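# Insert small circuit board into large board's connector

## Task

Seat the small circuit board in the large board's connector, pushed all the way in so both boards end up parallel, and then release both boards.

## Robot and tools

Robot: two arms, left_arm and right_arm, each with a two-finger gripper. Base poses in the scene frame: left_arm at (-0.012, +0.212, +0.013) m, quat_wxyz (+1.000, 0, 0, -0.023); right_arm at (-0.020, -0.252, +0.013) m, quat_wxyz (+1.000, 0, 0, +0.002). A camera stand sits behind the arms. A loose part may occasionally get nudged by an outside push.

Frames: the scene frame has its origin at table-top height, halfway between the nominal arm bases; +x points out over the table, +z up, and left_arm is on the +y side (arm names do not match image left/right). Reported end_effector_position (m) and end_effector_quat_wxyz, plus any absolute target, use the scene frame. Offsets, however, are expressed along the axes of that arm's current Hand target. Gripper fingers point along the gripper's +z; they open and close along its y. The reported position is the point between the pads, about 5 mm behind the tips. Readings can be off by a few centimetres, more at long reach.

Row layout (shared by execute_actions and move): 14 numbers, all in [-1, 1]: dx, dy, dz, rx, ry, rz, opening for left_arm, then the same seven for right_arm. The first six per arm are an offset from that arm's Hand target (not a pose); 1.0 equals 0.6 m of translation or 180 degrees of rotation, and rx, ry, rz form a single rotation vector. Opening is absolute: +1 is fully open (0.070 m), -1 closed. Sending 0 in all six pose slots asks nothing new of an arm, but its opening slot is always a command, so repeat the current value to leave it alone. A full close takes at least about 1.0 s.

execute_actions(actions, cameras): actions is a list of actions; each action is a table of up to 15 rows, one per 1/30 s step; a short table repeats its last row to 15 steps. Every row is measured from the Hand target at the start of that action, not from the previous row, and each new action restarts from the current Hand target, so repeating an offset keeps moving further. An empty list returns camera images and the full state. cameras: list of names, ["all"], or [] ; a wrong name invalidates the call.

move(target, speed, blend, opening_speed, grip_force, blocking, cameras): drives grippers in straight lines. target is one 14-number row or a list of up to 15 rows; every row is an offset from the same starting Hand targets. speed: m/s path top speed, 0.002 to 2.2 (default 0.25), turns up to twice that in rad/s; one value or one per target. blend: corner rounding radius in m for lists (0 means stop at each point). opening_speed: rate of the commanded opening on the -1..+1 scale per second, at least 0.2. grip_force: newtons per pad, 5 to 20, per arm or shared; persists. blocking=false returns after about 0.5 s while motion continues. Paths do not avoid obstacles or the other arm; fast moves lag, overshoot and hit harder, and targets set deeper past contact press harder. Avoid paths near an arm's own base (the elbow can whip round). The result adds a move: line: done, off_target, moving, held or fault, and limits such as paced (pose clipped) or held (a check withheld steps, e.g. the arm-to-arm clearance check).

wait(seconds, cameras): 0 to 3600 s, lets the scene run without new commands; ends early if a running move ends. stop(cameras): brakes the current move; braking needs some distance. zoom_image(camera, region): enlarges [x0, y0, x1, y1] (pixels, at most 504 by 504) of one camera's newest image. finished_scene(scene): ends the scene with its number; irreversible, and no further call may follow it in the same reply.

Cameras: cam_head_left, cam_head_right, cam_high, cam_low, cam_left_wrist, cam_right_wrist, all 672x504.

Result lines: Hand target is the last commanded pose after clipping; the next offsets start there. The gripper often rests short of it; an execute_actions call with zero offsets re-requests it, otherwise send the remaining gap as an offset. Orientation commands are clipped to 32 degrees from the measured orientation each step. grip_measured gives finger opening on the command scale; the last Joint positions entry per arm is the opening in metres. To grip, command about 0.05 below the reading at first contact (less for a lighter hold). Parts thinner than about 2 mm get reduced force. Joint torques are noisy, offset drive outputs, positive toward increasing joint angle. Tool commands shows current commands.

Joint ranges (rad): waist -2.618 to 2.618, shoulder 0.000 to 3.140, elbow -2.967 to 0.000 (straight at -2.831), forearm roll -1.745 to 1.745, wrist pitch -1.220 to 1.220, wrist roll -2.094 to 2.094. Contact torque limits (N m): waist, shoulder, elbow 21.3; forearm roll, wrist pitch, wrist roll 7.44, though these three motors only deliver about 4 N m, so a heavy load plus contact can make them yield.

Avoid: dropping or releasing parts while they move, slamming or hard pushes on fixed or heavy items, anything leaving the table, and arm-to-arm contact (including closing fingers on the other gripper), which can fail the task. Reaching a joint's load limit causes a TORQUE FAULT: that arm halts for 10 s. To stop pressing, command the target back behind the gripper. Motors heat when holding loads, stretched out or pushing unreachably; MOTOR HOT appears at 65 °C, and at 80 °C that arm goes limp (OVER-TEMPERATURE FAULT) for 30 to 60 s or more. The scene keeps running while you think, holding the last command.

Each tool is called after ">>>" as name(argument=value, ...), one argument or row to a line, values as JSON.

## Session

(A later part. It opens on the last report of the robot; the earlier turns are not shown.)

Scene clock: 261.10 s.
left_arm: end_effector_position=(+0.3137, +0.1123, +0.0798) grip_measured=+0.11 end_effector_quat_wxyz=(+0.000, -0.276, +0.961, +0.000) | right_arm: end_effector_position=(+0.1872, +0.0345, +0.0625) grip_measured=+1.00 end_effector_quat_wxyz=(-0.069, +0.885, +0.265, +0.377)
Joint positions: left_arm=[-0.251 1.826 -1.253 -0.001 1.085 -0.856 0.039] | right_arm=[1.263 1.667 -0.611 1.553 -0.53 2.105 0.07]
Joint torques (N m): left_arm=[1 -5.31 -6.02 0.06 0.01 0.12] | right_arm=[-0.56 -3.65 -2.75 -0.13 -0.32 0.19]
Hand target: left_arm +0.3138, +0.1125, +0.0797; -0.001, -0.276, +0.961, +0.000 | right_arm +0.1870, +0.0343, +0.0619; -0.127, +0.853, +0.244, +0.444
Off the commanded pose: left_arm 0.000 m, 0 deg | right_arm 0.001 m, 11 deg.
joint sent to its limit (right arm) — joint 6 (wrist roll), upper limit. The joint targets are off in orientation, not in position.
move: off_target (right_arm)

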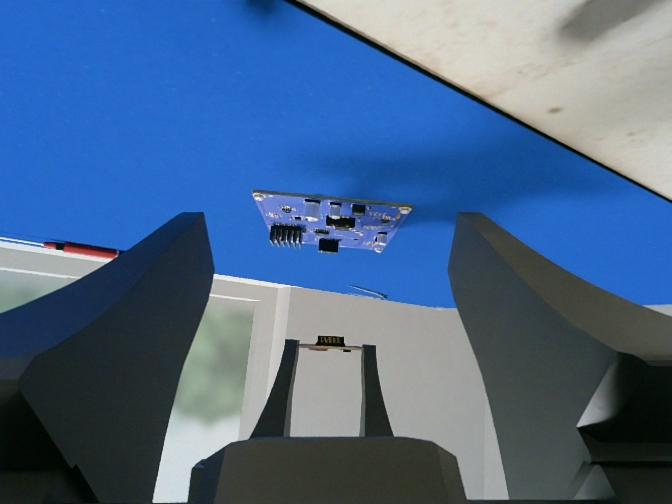

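>>> move(
  target=[0, 0, 0.0767, 0, 0, 0, -0.03, 0, 0, 0, 0, 0, 0, 1],
  speed=0.08,
  cameras=["cam_right_wrist"],
)

>>> zoom_image(
  camera="cam_right_wrist",
  region=[246, 170, 426, 305],
)

Scene clock: 272.80 s.
left_arm: end_effector_position=(+0.3134, +0.1125, +0.0330) grip_measured=+0.11 end_effector_quat_wxyz=(-0.001, -0.276, +0.961, +0.000) | right_arm: end_effector_position=(+0.1872, +0.0345, +0.0625) grip_measured=+1.00 end_effector_quat_wxyz=(-0.069, +0.885, +0.265, +0.377)
Joint positions: left_arm=[-0.251 1.903 -1.16 -0.001 0.918 -0.856 0.039] | right_arm=[1.263 1.667 -0.611 1.553 -0.53 2.105 0.07]
Joint torques (N m): left_arm=[0.78 -6.82 -5.3 0.09 0.03 0.12] | right_arm=[-0.6 -4.73 -1.94 -0.1 -0.31 0.12]
Hand target: left_arm +0.3138, +0.1125, +0.0337; -0.001, -0.276, +0.961, +0.000 | right_arm +0.1870, +0.0343, +0.0619; -0.127, +0.853, +0.244, +0.444
Off the commanded pose: left_arm 0.001 m, 0 deg | right_arm 0.001 m, 11 deg.
joint sent to its limit (right arm) — joint 6 (wrist roll), upper limit. The joint targets are off in orientation, not in position.
move: done

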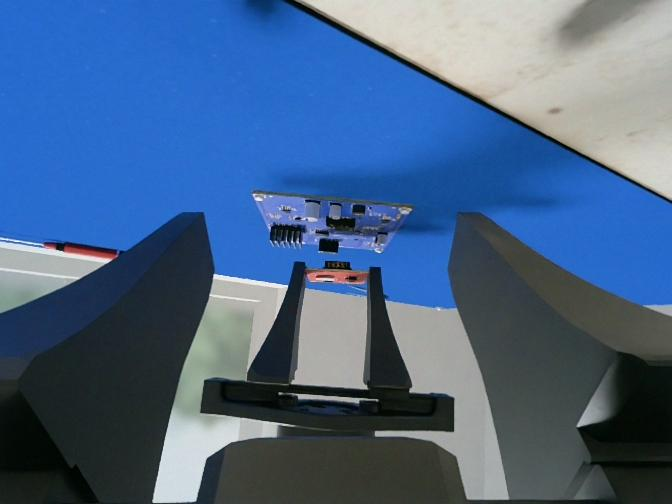

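Scaled by 2.800 from the camera's image (finer frame: 960x720).

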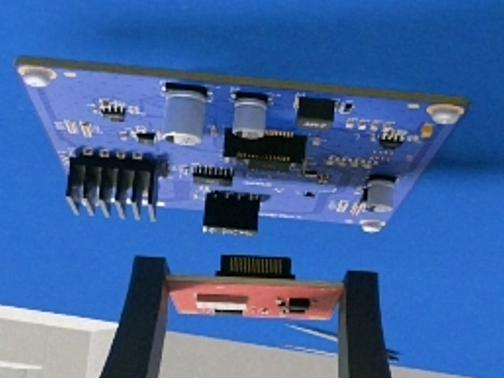

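>>> move(
  target=[0, 0, 0, 0, 0, 0, -0.03, 0.113, 0.0903, 0.1232, -0.0226, 0.2806, -0.5226, -1],
  speed=0.2,
  cameras=["cam_right_wrist"],
)

Scene clock: 307.80 s.
left_arm: end_effector_position=(+0.3138, +0.1123, +0.0335) grip_measured=+0.11 end_effector_quat_wxyz=(-0.001, -0.276, +0.961, +0.000) | right_arm: end_effector_position=(+0.3002, +0.0412, +0.0752) grip_measured=-1.00 end_effector_quat_wxyz=(+0.150, +0.182, +0.751, +0.617)
Joint positions: left_arm=[-0.251 1.902 -1.161 -0.001 0.918 -0.856 0.039] | right_arm=[0.422 2.095 -0.622 -0.701 -1.231 1.692 0]
Joint torques (N m): left_arm=[0.2 -6.82 -5.64 -0.07 0.01 0.13] | right_arm=[-0.22 -4.72 -1.93 0.15 -0.73 0.09]
Hand target: left_arm +0.3138, +0.1125, +0.0337; -0.001, -0.276, +0.961, +0.000 | right_arm +0.3001, +0.0410, +0.0749; +0.171, +0.171, +0.687, +0.686
Off the commanded pose: left_arm 0.000 m, 0 deg | right_arm 0.000 m, 11 deg.
joint sent to its limit (right arm) — joint 5 (wrist pitch), lower limit. The joint targets are off in orientation, not in position.
move: off_target (right_arm)

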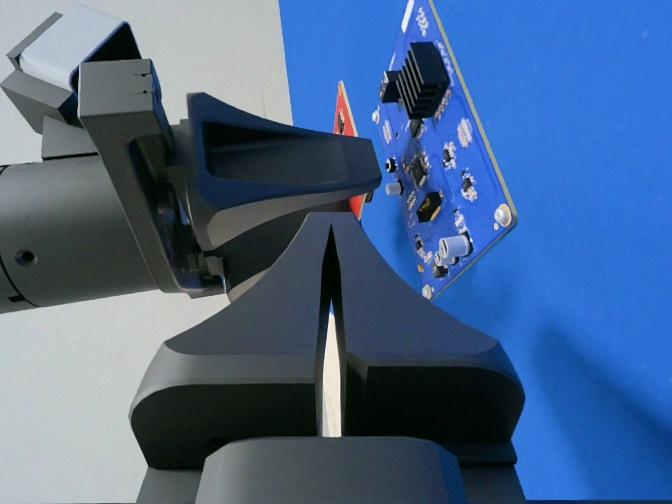

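>>> zoom_image(
  camera="cam_right_wrist",
  region=[320, 90, 500, 270],
)

Scaled by 2.800 from the camera's image (finer frame: 960x720).

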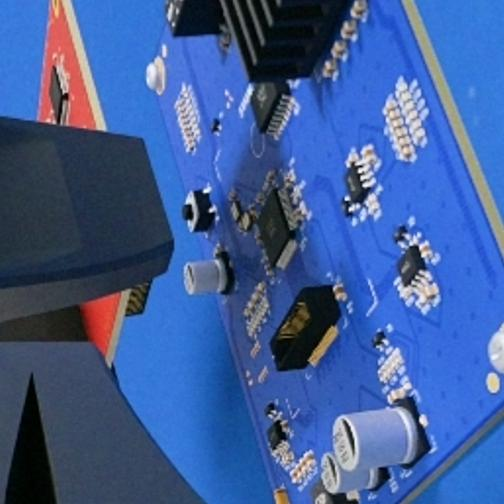

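>>> move(
  target=[0.0117, 0, 0.0083, 0, 0, 0, -0.03, 0, 0, 0, 0, 0, 0, -1],
  speed=0.05,
  cameras=["cam_right_wrist"],
)

>>> zoom_image(
  camera="cam_right_wrist",
  region=[340, 120, 480, 260],
)

Scene clock: 324.27 s.
left_arm: end_effector_position=(+0.3077, +0.1084, +0.0286) grip_measured=+0.11 end_effector_quat_wxyz=(-0.001, -0.276, +0.961, +0.000) | right_arm: end_effector_position=(+0.3002, +0.0412, +0.0752) grip_measured=-1.00 end_effector_quat_wxyz=(+0.149, +0.182, +0.751, +0.617)
Joint positions: left_arm=[-0.268 1.897 -1.131 -0.001 0.893 -0.871 0.039] | right_arm=[0.422 2.095 -0.622 -0.701 -1.231 1.693 0]
Joint torques (N m): left_arm=[1.02 -6.88 -4.75 0.04 -0.01 -0.11] | right_arm=[0.53 -4.9 -0.88 0.05 -0.88 0.1]
Hand target: left_arm +0.3078, +0.1087, +0.0287; -0.001, -0.276, +0.961, +0.000 | right_arm +0.3001, +0.0410, +0.0749; +0.171, +0.171, +0.687, +0.686
Off the commanded pose: left_arm 0.000 m, 0 deg | right_arm 0.000 m, 11 deg.
joint sent to its limit (right arm) — joint 5 (wrist pitch), lower limit. The joint targets are off in orientation, not in position.
move: done

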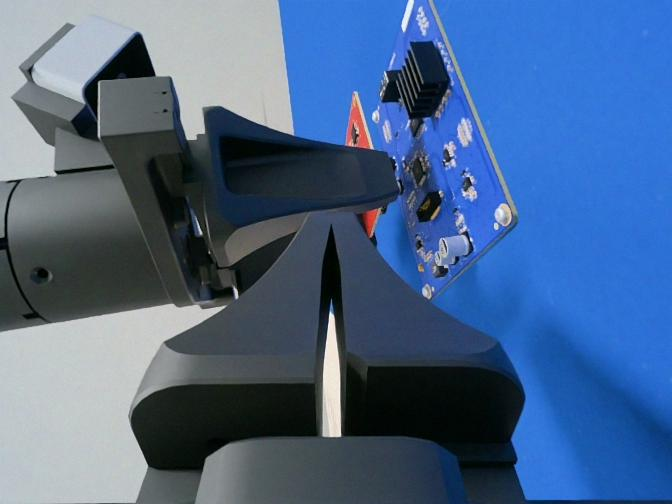

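Scaled by 3.600 from the camera's image (finer frame: 960x720).

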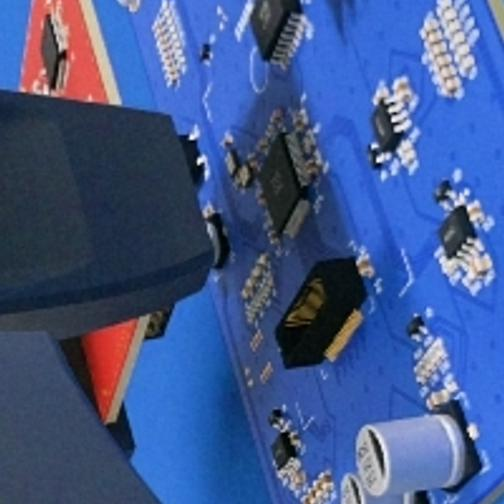

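>>> move(
  target=[0, 0, 0, 0, 0, 0, -0.03, 0.0355, 0.0052, -0.015, 0.043, -0.1285, 0.009, -1],
  speed=0.2,
  cameras=["cam_right_wrist"],
)

>>> zoom_image(
  camera="cam_right_wrist",
  region=[340, 120, 480, 260],
)

Scene clock: 338.20 s.
left_arm: end_effector_position=(+0.3078, +0.1087, +0.0286) grip_measured=+0.11 end_effector_quat_wxyz=(-0.001, -0.276, +0.961, +0.000) | right_arm: end_effector_position=(+0.2771, +0.0432, +0.0789) grip_measured=-1.00 end_effector_quat_wxyz=(+0.270, +0.339, +0.705, +0.561)
Joint positions: left_arm=[-0.267 1.897 -1.131 -0.001 0.893 -0.871 0.039] | right_arm=[0.892 2.008 -0.467 0.229 -1.231 1.543 0]
Joint torques (N m): left_arm=[1.03 -6.82 -5.64 0.13 0.01 0.03] | right_arm=[-0.18 -3.89 -2.32 0.06 -0.79 -0.21]
Hand target: left_arm +0.3078, +0.1087, +0.0287; -0.001, -0.276, +0.961, +0.000 | right_arm +0.2771, +0.0431, +0.0781; +0.284, +0.325, +0.680, +0.592
Off the commanded pose: left_arm 0.000 m, 0 deg | right_arm 0.001 m, 5 deg.
joint sent to its limit (right arm) — joint 5 (wrist pitch), lower limit. The joint targets are off in orientation, not in position.
move: off_target (right_arm)

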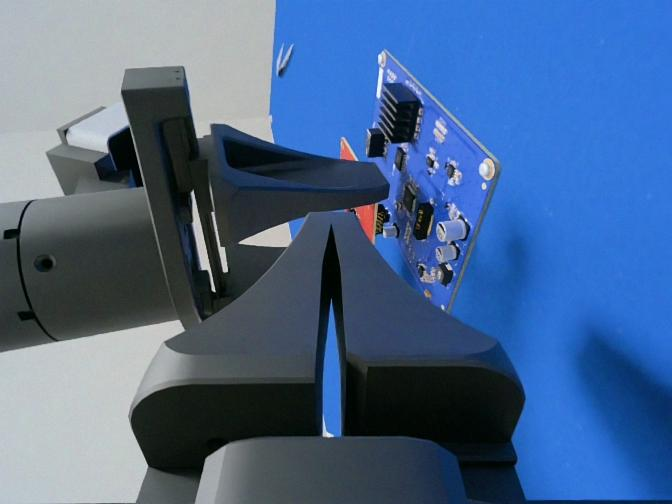

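Scaled by 3.600 from the camera's image (finer frame: 960x720).

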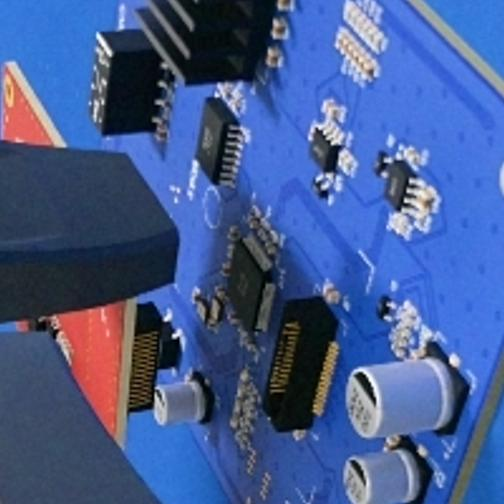

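>>> zoom_image(
  camera="cam_right_wrist",
  region=[364, 184, 444, 254],
)

Scaled by 6.300 from the camera's image (finer frame: 960x720).

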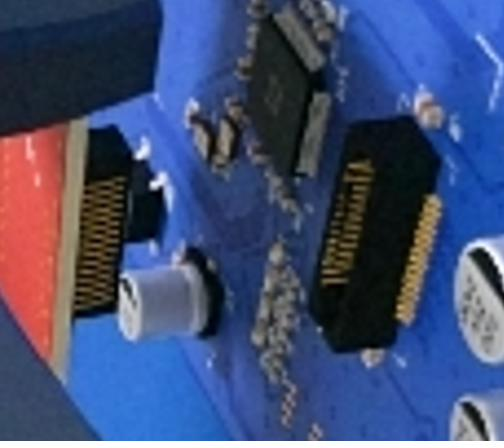

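>>> move(
  target=[0.0042, 0, 0.0128, 0, 0, 0, -0.03, 0, 0, 0, 0, 0, 0, -1],
  speed=0.05,
  cameras=["cam_right_wrist"],
)

>>> zoom_image(
  camera="cam_right_wrist",
  region=[364, 184, 444, 254],
)

Scene clock: 355.50 s.
left_arm: end_effector_position=(+0.3061, +0.1076, +0.0213) grip_measured=+0.11 end_effector_quat_wxyz=(+0.000, -0.277, +0.961, +0.000) | right_arm: end_effector_position=(+0.2771, +0.0432, +0.0786) grip_measured=-1.00 end_effector_quat_wxyz=(+0.270, +0.339, +0.705, +0.561)
Joint positions: left_arm=[-0.272 1.908 -1.112 -0.001 0.862 -0.876 0.039] | right_arm=[0.892 2.009 -0.467 0.229 -1.231 1.543 0]
Joint torques (N m): left_arm=[0.05 -5.7 -4.23 0.09 0 -0.23] | right_arm=[-0.5 -3.76 -2.31 0.12 -0.78 -0.21]
Hand target: left_arm +0.3057, +0.1074, +0.0211; -0.001, -0.276, +0.961, +0.000 | right_arm +0.2771, +0.0431, +0.0781; +0.284, +0.325, +0.680, +0.592
Off the commanded pose: left_arm 0.001 m, 0 deg | right_arm 0.001 m, 5 deg.
joint sent to its limit (right arm) — joint 5 (wrist pitch), lower limit. The joint targets are off in orientation, not in position.
move: done

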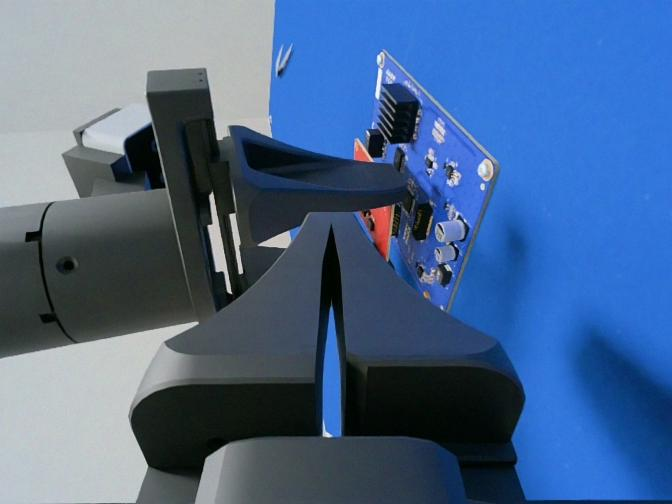

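Scaled by 6.300 from the camera's image (finer frame: 960x720).

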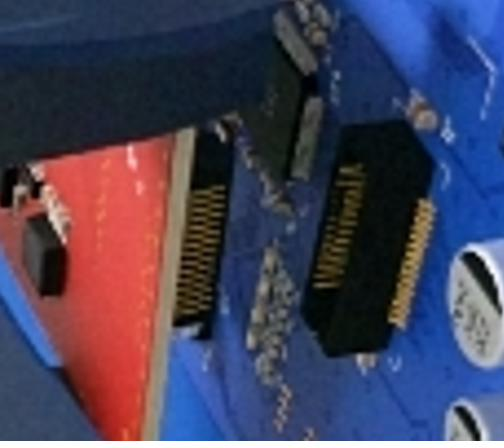

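>>> move(
  target=[0.0033, 0, 0.005, 0, 0, 0, -0.03, 0, 0, 0, 0, 0, 0, -1],
  speed=0.04,
  cameras=["cam_right_wrist"],
)

>>> zoom_image(
  camera="cam_right_wrist",
  region=[374, 190, 444, 250],
)

Scene clock: 368.87 s.
left_arm: end_effector_position=(+0.3036, +0.1064, +0.0178) grip_measured=+0.11 end_effector_quat_wxyz=(-0.001, -0.276, +0.961, +0.000) | right_arm: end_effector_position=(+0.2771, +0.0432, +0.0786) grip_measured=-1.00 end_effector_quat_wxyz=(+0.270, +0.339, +0.705, +0.561)
Joint positions: left_arm=[-0.277 1.911 -1.1 -0.001 0.85 -0.881 0.039] | right_arm=[0.892 2.009 -0.467 0.229 -1.231 1.543 0]
Joint torques (N m): left_arm=[0.63 -6.15 -5.18 -0.02 -0.11 -0.05] | right_arm=[-0.21 -3.98 -2.31 0.11 -0.74 -0.19]
Hand target: left_arm +0.3040, +0.1063, +0.0181; -0.001, -0.276, +0.961, +0.000 | right_arm +0.2771, +0.0431, +0.0781; +0.284, +0.325, +0.680, +0.592
Off the commanded pose: left_arm 0.001 m, 0 deg | right_arm 0.000 m, 5 deg.
joint sent to its limit (right arm) — joint 5 (wrist pitch), lower limit. The joint targets are off in orientation, not in position.
move: done

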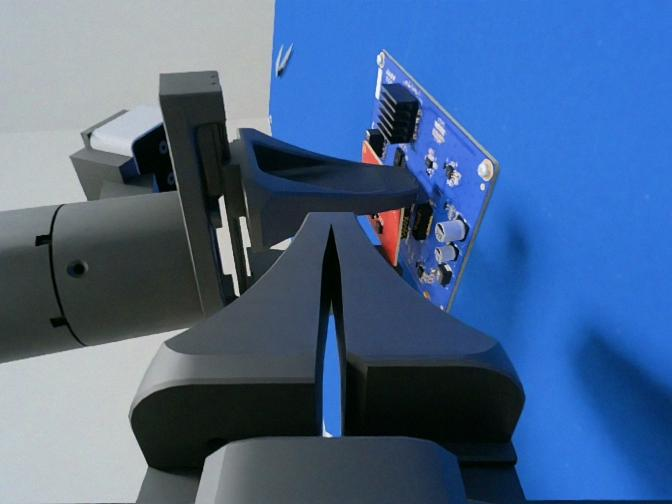

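Scaled by 7.200 from the camera's image (finer frame: 960x720).

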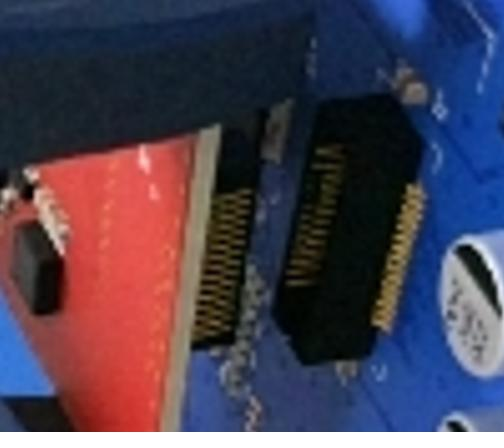

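>>> move(
  target=[0, 0, 0.0055, 0, 0, 0, -0.03, 0, 0, 0, 0, 0, 0, -1],
  speed=0.03,
  cameras=["cam_right_wrist"],
)

>>> zoom_image(
  camera="cam_right_wrist",
  region=[384, 195, 434, 245],
)

Scene clock: 376.43 s.
left_arm: end_effector_position=(+0.3045, +0.1061, +0.0151) grip_measured=+0.11 end_effector_quat_wxyz=(+0.000, -0.276, +0.961, -0.001) | right_arm: end_effector_position=(+0.2771, +0.0432, +0.0786) grip_measured=-1.00 end_effector_quat_wxyz=(+0.270, +0.339, +0.705, +0.561)
Joint positions: left_arm=[-0.277 1.917 -1.098 -0.001 0.838 -0.881 0.039] | right_arm=[0.892 2.009 -0.467 0.229 -1.231 1.543 0]
Joint torques (N m): left_arm=[1 -5.33 -3.74 0.12 0.02 0.12] | right_arm=[0.2 -4.02 -2.34 0.09 -0.72 -0.13]
Hand target: left_arm +0.3040, +0.1063, +0.0148; -0.001, -0.276, +0.961, +0.000 | right_arm +0.2771, +0.0431, +0.0781; +0.284, +0.325, +0.680, +0.592
Off the commanded pose: left_arm 0.001 m, 0 deg | right_arm 0.000 m, 5 deg.
joint sent to its limit (right arm) — joint 5 (wrist pitch), lower limit. The joint targets are off in orientation, not in position.
move: done

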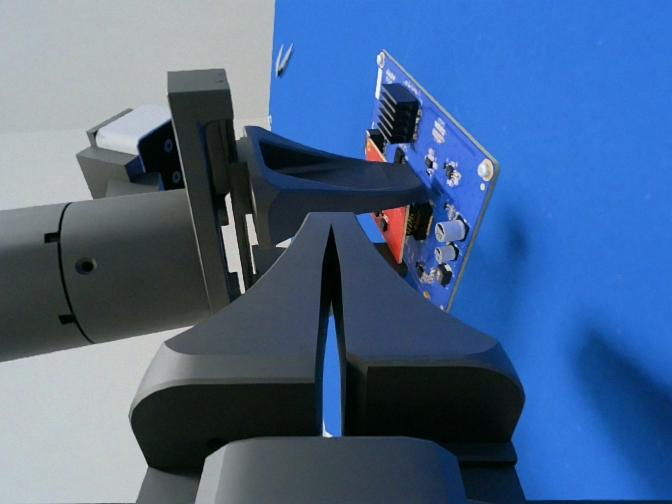

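Scaled by 10.080 from the camera's image (finer frame: 960x720).

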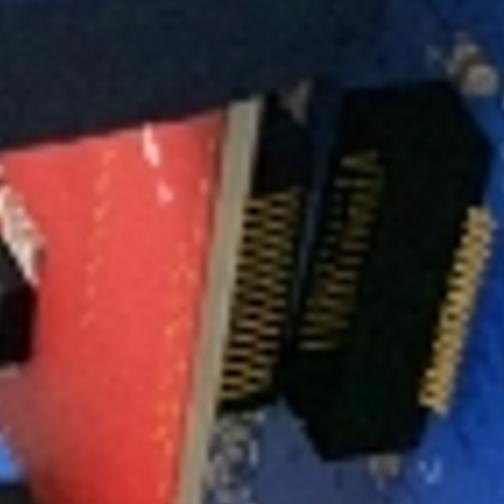

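>>> move(
  target=[0, 0, 0, 0, 0, 0, -0.03, 0.0607, 0.0013, -0.0147, 0, -0.1485, 0.0209, -1],
  speed=0.2,
  cameras=["cam_right_wrist"],
)

>>> zoom_image(
  camera="cam_right_wrist",
  region=[370, 180, 440, 250],
)

Scene clock: 394.97 s.
left_arm: end_effector_position=(+0.3042, +0.1062, +0.0149) grip_measured=+0.11 end_effector_quat_wxyz=(+0.000, -0.276, +0.961, +0.000) | right_arm: end_effector_position=(+0.2475, +0.0666, +0.0808) grip_measured=-1.00 end_effector_quat_wxyz=(+0.390, +0.488, +0.608, +0.490)
Joint positions: left_arm=[-0.277 1.917 -1.097 -0.001 0.838 -0.881 0.039] | right_arm=[1.361 2.103 -0.769 1.231 -1.231 1.262 0]
Joint torques (N m): left_arm=[1.04 -5.44 -3.78 0.08 0.02 0.09] | right_arm=[-0.45 -4.9 -1.32 -0.25 -0.74 0.12]
Hand target: left_arm +0.3040, +0.1063, +0.0148; -0.001, -0.276, +0.961, +0.000 | right_arm +0.2475, +0.0660, +0.0800; +0.414, +0.475, +0.586, +0.510
Off the commanded pose: left_arm 0.000 m, 0 deg | right_arm 0.001 m, 5 deg.
joint sent to its limit (right arm) — joint 5 (wrist pitch), lower limit. The joint targets are off in orientation, not in position.
move: off_target (right_arm)

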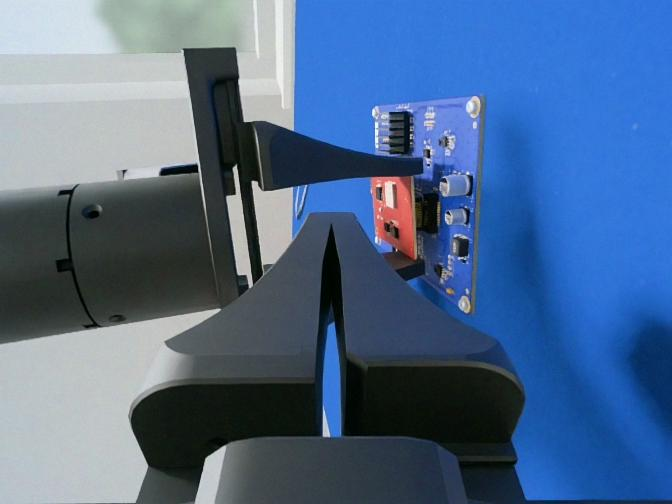

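Scaled by 7.200 from the camera's image (finer frame: 960x720).

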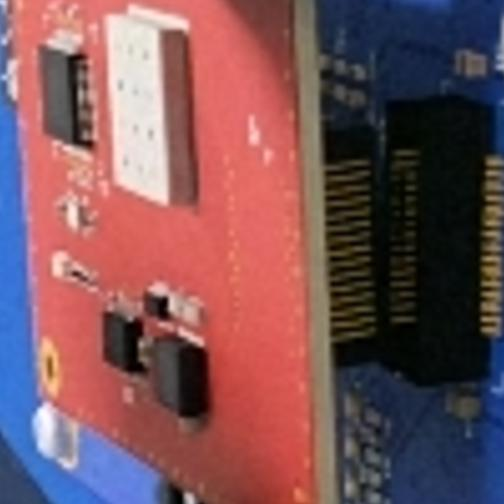

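>>> move(
  target=[0.0006, 0, 0.0033, 0, 0, 0, -0.03, 0, 0, 0, 0, 0, 0, -1],
  speed=0.02,
  cameras=["cam_right_wrist"],
)

>>> zoom_image(
  camera="cam_right_wrist",
  region=[390, 185, 450, 245],
)

Scene clock: 406.17 s.
left_arm: end_effector_position=(+0.3035, +0.1065, +0.0127) grip_measured=+0.11 end_effector_quat_wxyz=(-0.001, -0.276, +0.961, +0.000) | right_arm: end_effector_position=(+0.2475, +0.0664, +0.0806) grip_measured=-1.00 end_effector_quat_wxyz=(+0.390, +0.488, +0.608, +0.490)
Joint positions: left_arm=[-0.277 1.921 -1.092 -0.001 0.831 -0.881 0.039] | right_arm=[1.361 2.103 -0.768 1.231 -1.231 1.263 0]
Joint torques (N m): left_arm=[0.25 -5.9 -4.3 0.05 -0.32 -0.22] | right_arm=[-0.82 -5.04 -1.07 -0.11 -0.84 0.08]
Hand target: left_arm +0.3037, +0.1061, +0.0128; -0.001, -0.276, +0.961, +0.000 | right_arm +0.2475, +0.0660, +0.0800; +0.414, +0.475, +0.586, +0.510
Off the commanded pose: left_arm 0.000 m, 0 deg | right_arm 0.001 m, 5 deg.
joint sent to its limit (right arm) — joint 5 (wrist pitch), lower limit. The joint targets are off in orientation, not in position.
move: done

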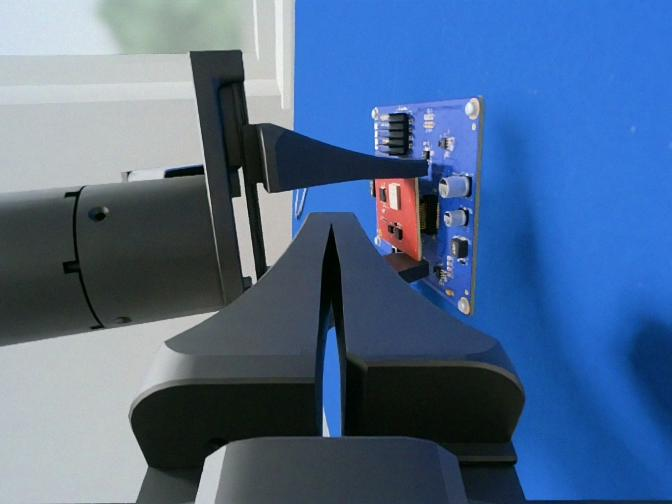

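Scaled by 8.400 from the camera's image (finer frame: 960x720).

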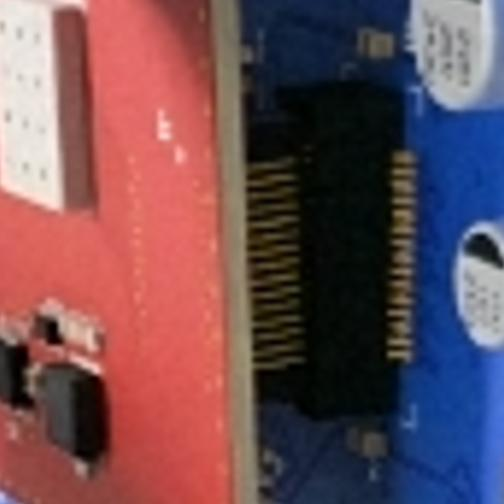

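>>> execute_actions(
  actions=[
    [[0, -0.0004, 0.0002, 0, 0, 0, -0.03, 0, 0, 0, 0, 0, 0, -1]],
  ],
  cameras=["cam_right_wrist"],
)

>>> zoom_image(
  camera="cam_right_wrist",
  region=[400, 190, 445, 235],
)

Scene clock: 413.57 s.
left_arm: end_effector_position=(+0.3038, +0.1061, +0.0129) grip_measured=+0.11 end_effector_quat_wxyz=(-0.001, -0.276, +0.961, +0.000) | right_arm: end_effector_position=(+0.2475, +0.0664, +0.0806) grip_measured=-1.00 end_effector_quat_wxyz=(+0.390, +0.488, +0.608, +0.490)
Joint positions: left_arm=[-0.278 1.921 -1.094 -0.001 0.831 -0.882 0.039] | right_arm=[1.361 2.103 -0.768 1.231 -1.231 1.263 0]
Joint torques (N m): left_arm=[0.25 -5.39 -5.18 0.09 -0.1 -0.18] | right_arm=[-0.32 -5.6 -1.22 -0.07 -0.86 0.05]
Hand target: left_arm +0.3038, +0.1059, +0.0127; -0.001, -0.276, +0.961, +0.000 | right_arm +0.2475, +0.0660, +0.0800; +0.414, +0.475, +0.586, +0.510
Off the commanded pose: left_arm 0.000 m, 0 deg | right_arm 0.001 m, 5 deg.
joint sent to its limit (right arm) — joint 5 (wrist pitch), lower limit. The joint targets are off in orientation, not in position.

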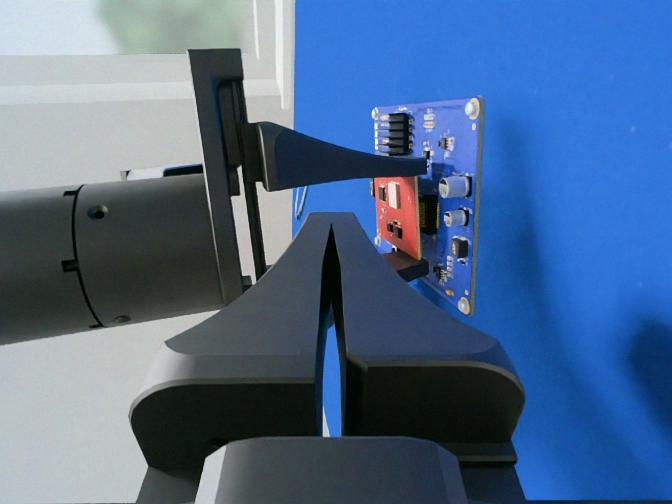

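Scaled by 11.200 from the camera's image (finer frame: 960x720).

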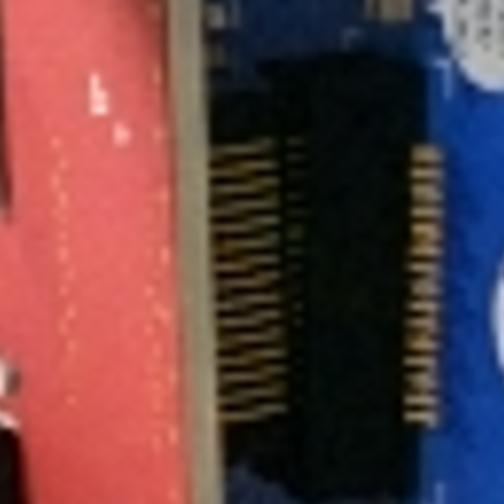

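>>> execute_actions(
  actions=[
    [[0, 0.0006, 0, 0, 0, 0, -0.03, 0, 0, 0, 0, 0, 0, -1]],
  ],
  cameras=["cam_right_wrist"],
)

>>> zoom_image(
  camera="cam_right_wrist",
  region=[400, 190, 445, 235],
)

Scene clock: 420.43 s.
left_arm: end_effector_position=(+0.3035, +0.1061, +0.0127) grip_measured=+0.11 end_effector_quat_wxyz=(-0.001, -0.276, +0.961, +0.000) | right_arm: end_effector_position=(+0.2475, +0.0664, +0.0806) grip_measured=-1.00 end_effector_quat_wxyz=(+0.390, +0.488, +0.608, +0.490)
Joint positions: left_arm=[-0.278 1.921 -1.092 -0.001 0.83 -0.882 0.039] | right_arm=[1.361 2.103 -0.768 1.231 -1.231 1.263 0]
Joint torques (N m): left_arm=[1.02 -6.72 -4.16 0.02 -0.22 0.04] | right_arm=[-0.74 -6.19 -0.98 -0.09 -0.89 0]
Hand target: left_arm +0.3036, +0.1062, +0.0127; -0.001, -0.276, +0.961, +0.000 | right_arm +0.2475, +0.0660, +0.0800; +0.414, +0.475, +0.586, +0.510
Off the commanded pose: left_arm 0.000 m, 0 deg | right_arm 0.001 m, 5 deg.
joint sent to its limit (right arm) — joint 5 (wrist pitch), lower limit. The joint targets are off in orientation, not in position.

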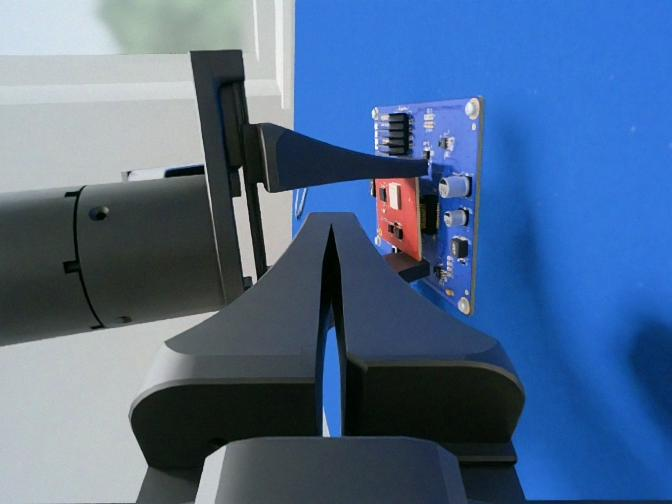

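Scaled by 11.200 from the camera's image (finer frame: 960x720).

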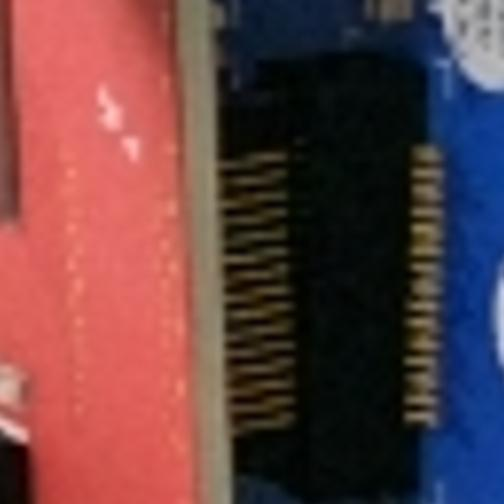

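>>> move(
  target=[0, 0, 0, 0, 0, 0, -0.03, -0.0476, 0.0023, 0.0404, 0, 0.1485, -0.0209, -1],
  speed=0.2,
  cameras=["cam_right_wrist"],
)

>>> zoom_image(
  camera="cam_right_wrist",
  region=[390, 195, 440, 245],
)

Scene clock: 429.07 s.
left_arm: end_effector_position=(+0.3035, +0.1061, +0.0127) grip_measured=+0.11 end_effector_quat_wxyz=(-0.001, -0.276, +0.961, +0.000) | right_arm: end_effector_position=(+0.2774, +0.0432, +0.0786) grip_measured=-1.00 end_effector_quat_wxyz=(+0.270, +0.339, +0.705, +0.561)
Joint positions: left_arm=[-0.278 1.921 -1.092 -0.001 0.83 -0.882 0.039] | right_arm=[0.892 2.01 -0.468 0.23 -1.231 1.542 0]
Joint torques (N m): left_arm=[0.3 -6.49 -5.15 0.12 -0.46 -0.22] | right_arm=[0.04 -5.75 -0.83 0.03 -0.86 0.12]
Hand target: left_arm +0.3036, +0.1062, +0.0127; -0.001, -0.276, +0.961, +0.000 | right_arm +0.2770, +0.0431, +0.0781; +0.284, +0.325, +0.680, +0.592
Off the commanded pose: left_arm 0.000 m, 0 deg | right_arm 0.001 m, 5 deg.
joint sent to its limit (right arm) — joint 5 (wrist pitch), lower limit. The joint targets are off in orientation, not in position.
move: off_target (right_arm)

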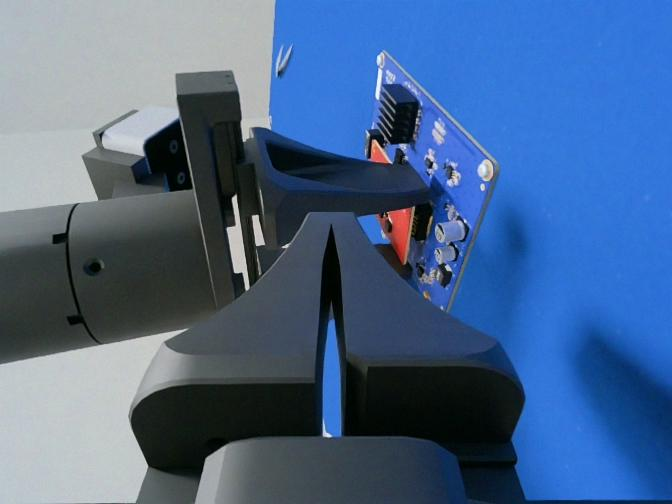

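Scaled by 10.080 from the camera's image (finer frame: 960x720).

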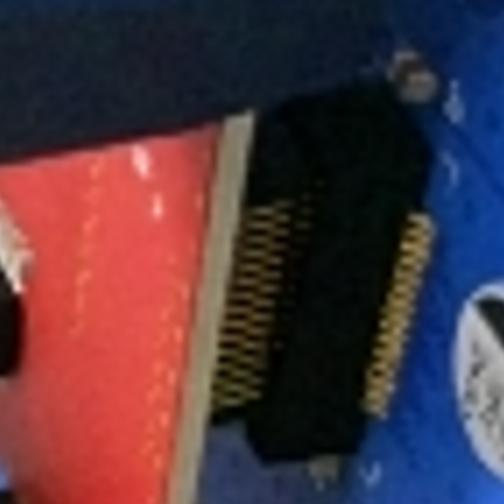

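>>> move(
  target=[0, 0, 0.002, 0, 0, 0, -0.03, 0, 0, 0, 0, 0, 0, -1],
  speed=0.01,
  cameras=[],
)

>>> move(
  target=[0, 0, 0.0017, 0, 0, 0, -0.03, 0, 0, 0, 0, 0, 0, -1],
  speed=0.01,
  cameras=["cam_right_wrist"],
)

>>> zoom_image(
  camera="cam_right_wrist",
  region=[390, 195, 440, 245],
)

Scene clock: 453.97 s.
left_arm: end_effector_position=(+0.3036, +0.1061, +0.0122) grip_measured=+0.11 end_effector_quat_wxyz=(-0.001, -0.276, +0.961, +0.000) | right_arm: end_effector_position=(+0.2774, +0.0432, +0.0786) grip_measured=-1.00 end_effector_quat_wxyz=(+0.270, +0.339, +0.705, +0.561)
Joint positions: left_arm=[-0.278 1.922 -1.091 -0.001 0.828 -0.882 0.039] | right_arm=[0.892 2.01 -0.468 0.23 -1.231 1.542 0]
Joint torques (N m): left_arm=[0.97 -3.16 -3.07 0.22 -1.32 -0.19] | right_arm=[0.14 -5.6 -1.08 -0.11 -0.85 0.08]
Hand target: left_arm +0.3036, +0.1063, +0.0115; -0.001, -0.276, +0.961, +0.000 | right_arm +0.2770, +0.0431, +0.0781; +0.284, +0.325, +0.680, +0.592
Off the commanded pose: left_arm 0.001 m, 0 deg | right_arm 0.001 m, 5 deg.
joint sent to its limit (right arm) — joint 5 (wrist pitch), lower limit. The joint targets are off in orientation, not in position.
move: done

Scene clock: 454.47 s.
left_arm: end_effector_position=(+0.3034, +0.1063, +0.0095) grip_measured=+0.11 end_effector_quat_wxyz=(-0.001, -0.276, +0.961, +0.001) | right_arm: end_effector_position=(+0.2774, +0.0432, +0.0786) grip_measured=-1.00 end_effector_quat_wxyz=(+0.270, +0.339, +0.705, +0.561)
Joint positions: left_arm=[-0.278 1.928 -1.088 0 0.82 -0.882 0.039] | right_arm=[0.892 2.01 -0.468 0.23 -1.231 1.542 0]
Joint torques (N m): left_arm=[1.13 -6.99 -4.93 -0.05 -0.13 -0.18] | right_arm=[0.28 -5.69 -0.69 -0.03 -0.85 0.1]
Hand target: left_arm +0.3036, +0.1062, +0.0104; -0.001, -0.276, +0.961, +0.000 | right_arm +0.2770, +0.0431, +0.0781; +0.284, +0.325, +0.680, +0.592
Off the commanded pose: left_arm 0.001 m, 0 deg | right_arm 0.001 m, 5 deg.
joint sent to its limit (right arm) — joint 5 (wrist pitch), lower limit. The joint targets are off in orientation, not in position.
move: done

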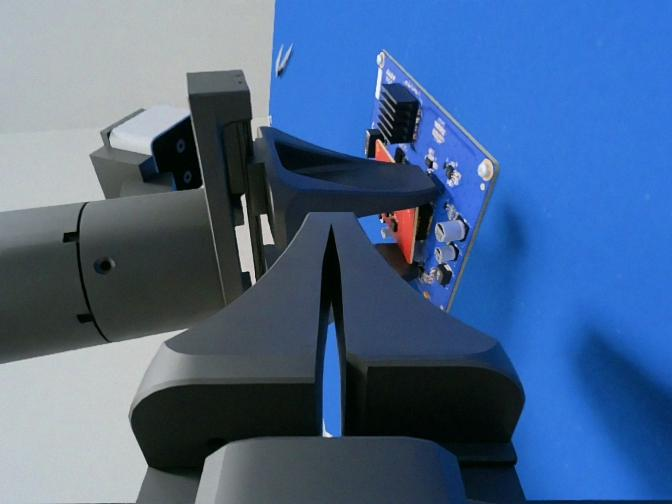

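Scaled by 10.080 from the camera's image (finer frame: 960x720).

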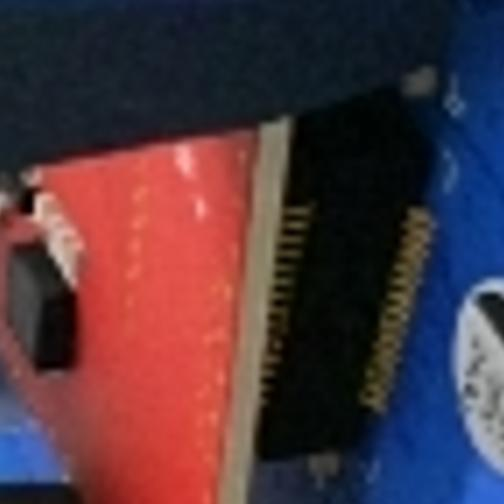

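>>> move(
  target=[0, 0, 0.0025, 0, 0, 0, -0.03, 0, 0, 0, 0, 0, 0, -1],
  speed=0.01,
  cameras=[],
)

>>> move(
  target=[0, 0, 0.0025, 0, 0, 0, -0.03, 0, 0, 0, 0, 0, 0, -1],
  speed=0.01,
  cameras=["cam_right_wrist"],
)

>>> zoom_image(
  camera="cam_right_wrist",
  region=[390, 195, 440, 245],
)

Scene clock: 459.60 s.
left_arm: end_effector_position=(+0.3037, +0.1063, +0.0095) grip_measured=+0.11 end_effector_quat_wxyz=(+0.000, -0.276, +0.961, +0.000) | right_arm: end_effector_position=(+0.2774, +0.0432, +0.0786) grip_measured=-1.00 end_effector_quat_wxyz=(+0.270, +0.339, +0.705, +0.561)
Joint positions: left_arm=[-0.278 1.928 -1.088 0 0.819 -0.882 0.039] | right_arm=[0.892 2.01 -0.468 0.23 -1.231 1.542 0]
Joint torques (N m): left_arm=[1.03 -5.19 -6.43 0.08 -3.15 -0.17] | right_arm=[-0.19 -5.9 -0.83 -0.02 -0.83 -0.01]
Hand target: left_arm +0.3036, +0.1062, +0.0089; -0.001, -0.276, +0.961, +0.000 | right_arm +0.2770, +0.0431, +0.0781; +0.284, +0.325, +0.680, +0.592
Off the commanded pose: left_arm 0.001 m, 0 deg | right_arm 0.001 m, 5 deg.
joint sent to its limit (right arm) — joint 5 (wrist pitch), lower limit. The joint targets are off in orientation, not in position.
move: done

Scene clock: 460.10 s.
left_arm: end_effector_position=(+0.3037, +0.1062, +0.0081) grip_measured=+0.11 end_effector_quat_wxyz=(+0.000, -0.276, +0.961, +0.000) | right_arm: end_effector_position=(+0.2774, +0.0432, +0.0786) grip_measured=-1.00 end_effector_quat_wxyz=(+0.270, +0.339, +0.705, +0.561)
Joint positions: left_arm=[-0.278 1.931 -1.086 0 0.813 -0.882 0.039] | right_arm=[0.892 2.01 -0.468 0.23 -1.231 1.542 0]
Joint torques (N m): left_arm=[0.48 -3.22 -5.58 -0.22 -3.78 -0.16] | right_arm=[0.08 -5.81 -0.61 0.01 -0.76 0.03]
Hand target: left_arm +0.3036, +0.1063, +0.0074; -0.001, -0.276, +0.961, +0.000 | right_arm +0.2770, +0.0431, +0.0781; +0.284, +0.325, +0.680, +0.592
Off the commanded pose: left_arm 0.001 m, 0 deg | right_arm 0.001 m, 5 deg.
joint sent to its limit (right arm) — joint 5 (wrist pitch), lower limit. The joint targets are off in orientation, not in position.
move: done

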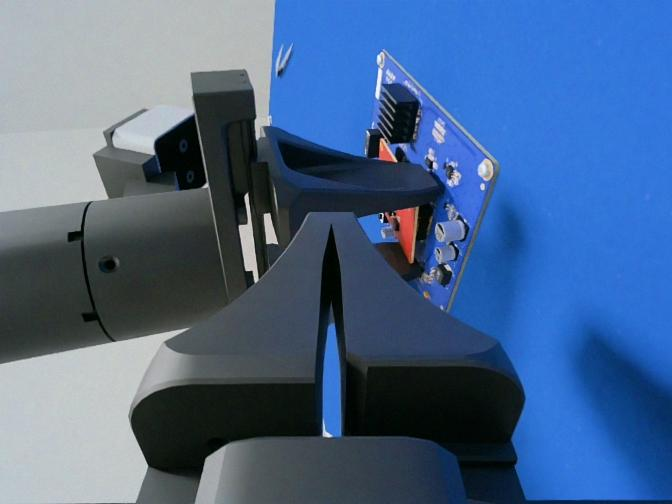

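Scaled by 10.080 from the camera's image (finer frame: 960x720).

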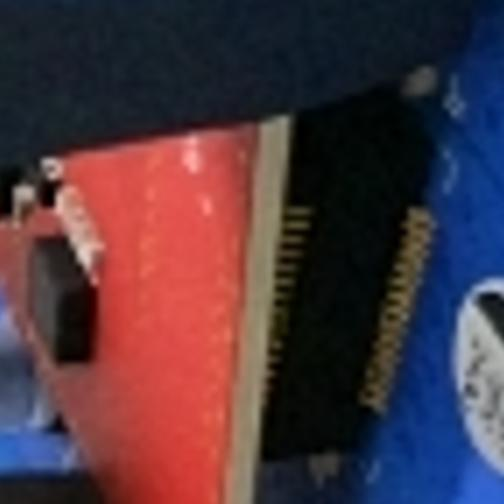

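>>> move(
  target=[0, 0, -0.0075, 0, 0, 0, -0.03, 0, 0, 0, 0, 0, 0, -1],
  speed=0.02,
  cameras=["cam_right_wrist", "cam_left_wrist"],
)

>>> zoom_image(
  camera="cam_right_wrist",
  region=[390, 195, 440, 245],
)

>>> zoom_image(
  camera="cam_right_wrist",
  region=[340, 80, 500, 240],
)

Scene clock: 467.37 s.
left_arm: end_effector_position=(+0.3036, +0.1059, +0.0117) grip_measured=+0.11 end_effector_quat_wxyz=(-0.001, -0.276, +0.961, +0.000) | right_arm: end_effector_position=(+0.2774, +0.0432, +0.0786) grip_measured=-1.00 end_effector_quat_wxyz=(+0.270, +0.339, +0.705, +0.561)
Joint positions: left_arm=[-0.279 1.924 -1.091 -0.001 0.827 -0.882 0.039] | right_arm=[0.892 2.01 -0.468 0.23 -1.231 1.542 0]
Joint torques (N m): left_arm=[1.07 -6.89 -4.06 0.13 0.01 -0.11] | right_arm=[-0.36 -5.73 -0.63 0.03 -0.8 -0.07]
Hand target: left_arm +0.3036, +0.1062, +0.0119; -0.001, -0.276, +0.961, +0.000 | right_arm +0.2770, +0.0431, +0.0781; +0.284, +0.325, +0.680, +0.592
Off the commanded pose: left_arm 0.000 m, 0 deg | right_arm 0.001 m, 5 deg.
joint sent to its limit (right arm) — joint 5 (wrist pitch), lower limit. The joint targets are off in orientation, not in position.
move: done
Images, in order (width x height): cam_left_wrist 672x504, cam_right_wrist 672x504.

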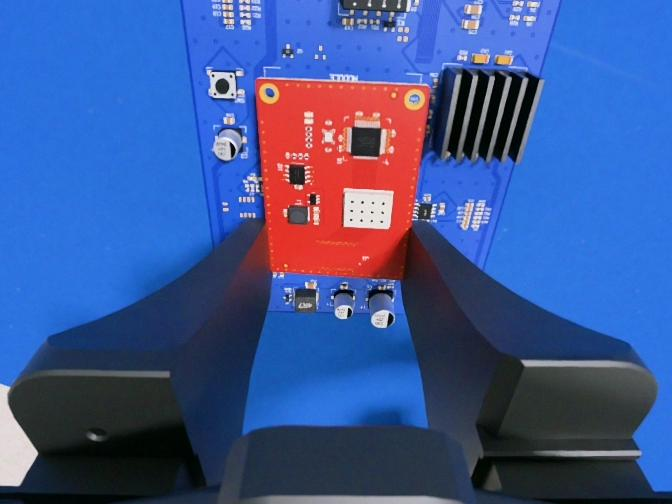

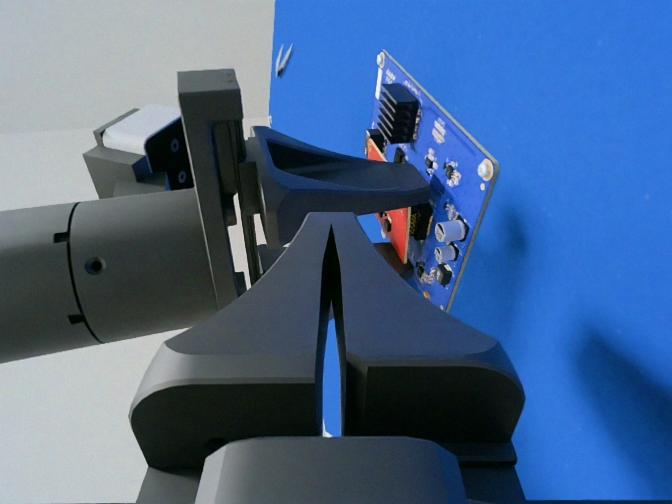

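Scaled by 10.080 from the camera's image (finer frame: 960x720).

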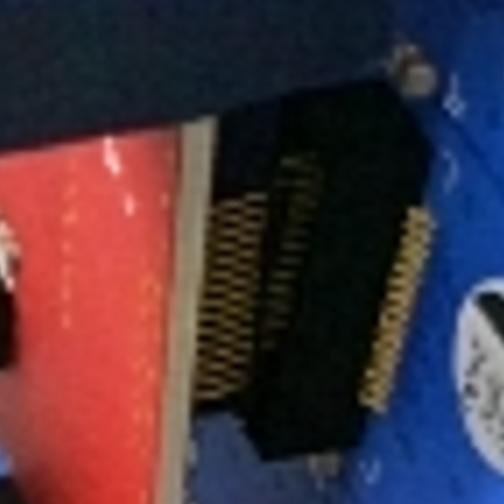

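Scaled by 3.150 from the camera's image (finer frame: 960x720).

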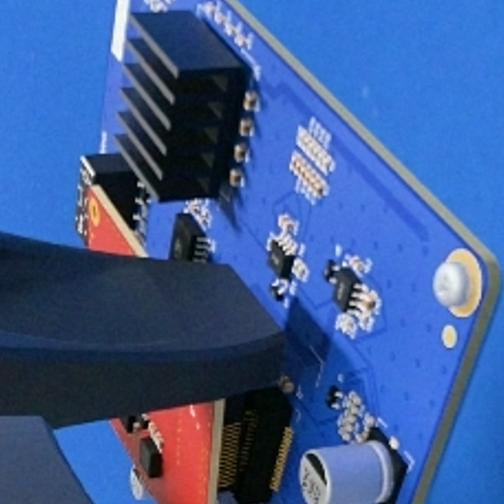

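>>> zoom_image(
  camera="cam_left_wrist",
  region=[236, 50, 456, 210],
)

>>> zoom_image(
  camera="cam_left_wrist",
  region=[246, 220, 426, 330],
)

Scaled by 2.291 from the camera's image (finer frame: 960x720).

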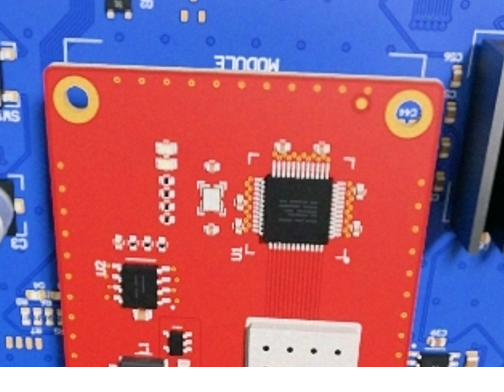

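Scaled by 2.800 from the camera's image (finer frame: 960x720).

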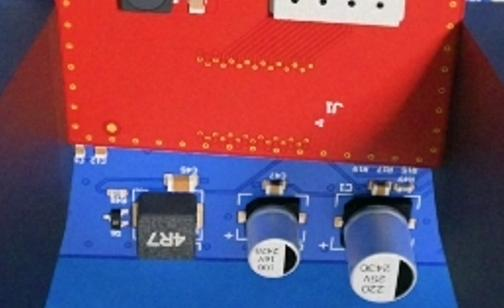

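>>> execute_actions(
  actions=[
    [[-0.0007, 0, 0, 0, 0, 0, -0.03, 0, 0, 0, 0, 0, 0, -1]],
  ],
  cameras=["cam_right_wrist"],
)

>>> zoom_image(
  camera="cam_right_wrist",
  region=[390, 195, 440, 245],
)

Scene clock: 486.23 s.
left_arm: end_effector_position=(+0.3035, +0.1063, +0.0117) grip_measured=+0.11 end_effector_quat_wxyz=(-0.001, -0.276, +0.961, +0.000) | right_arm: end_effector_position=(+0.2774, +0.0432, +0.0786) grip_measured=-1.00 end_effector_quat_wxyz=(+0.270, +0.339, +0.705, +0.561)
Joint positions: left_arm=[-0.278 1.924 -1.091 -0.001 0.828 -0.881 0.039] | right_arm=[0.892 2.01 -0.468 0.23 -1.231 1.542 0]
Joint torques (N m): left_arm=[0.78 -5.4 -5.43 0.05 -0.05 0.12] | right_arm=[-0.78 -5.6 -0.66 0.05 -0.81 -0.15]
Hand target: left_arm +0.3040, +0.1065, +0.0119; -0.001, -0.276, +0.961, +0.000 | right_arm +0.2770, +0.0431, +0.0781; +0.284, +0.325, +0.680, +0.592
Off the commanded pose: left_arm 0.000 m, 0 deg | right_arm 0.001 m, 5 deg.
joint sent to its limit (right arm) — joint 5 (wrist pitch), lower limit. The joint targets are off in orientation, not in position.

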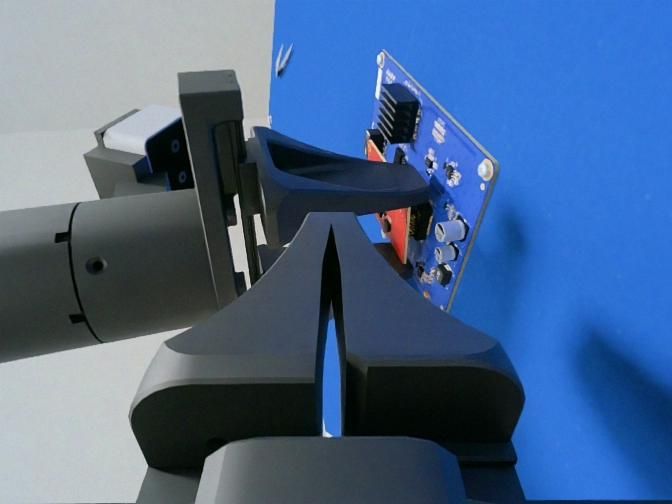

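Scaled by 10.080 from the camera's image (finer frame: 960x720).

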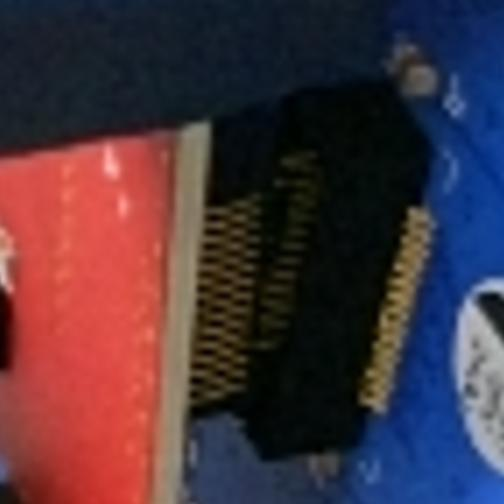

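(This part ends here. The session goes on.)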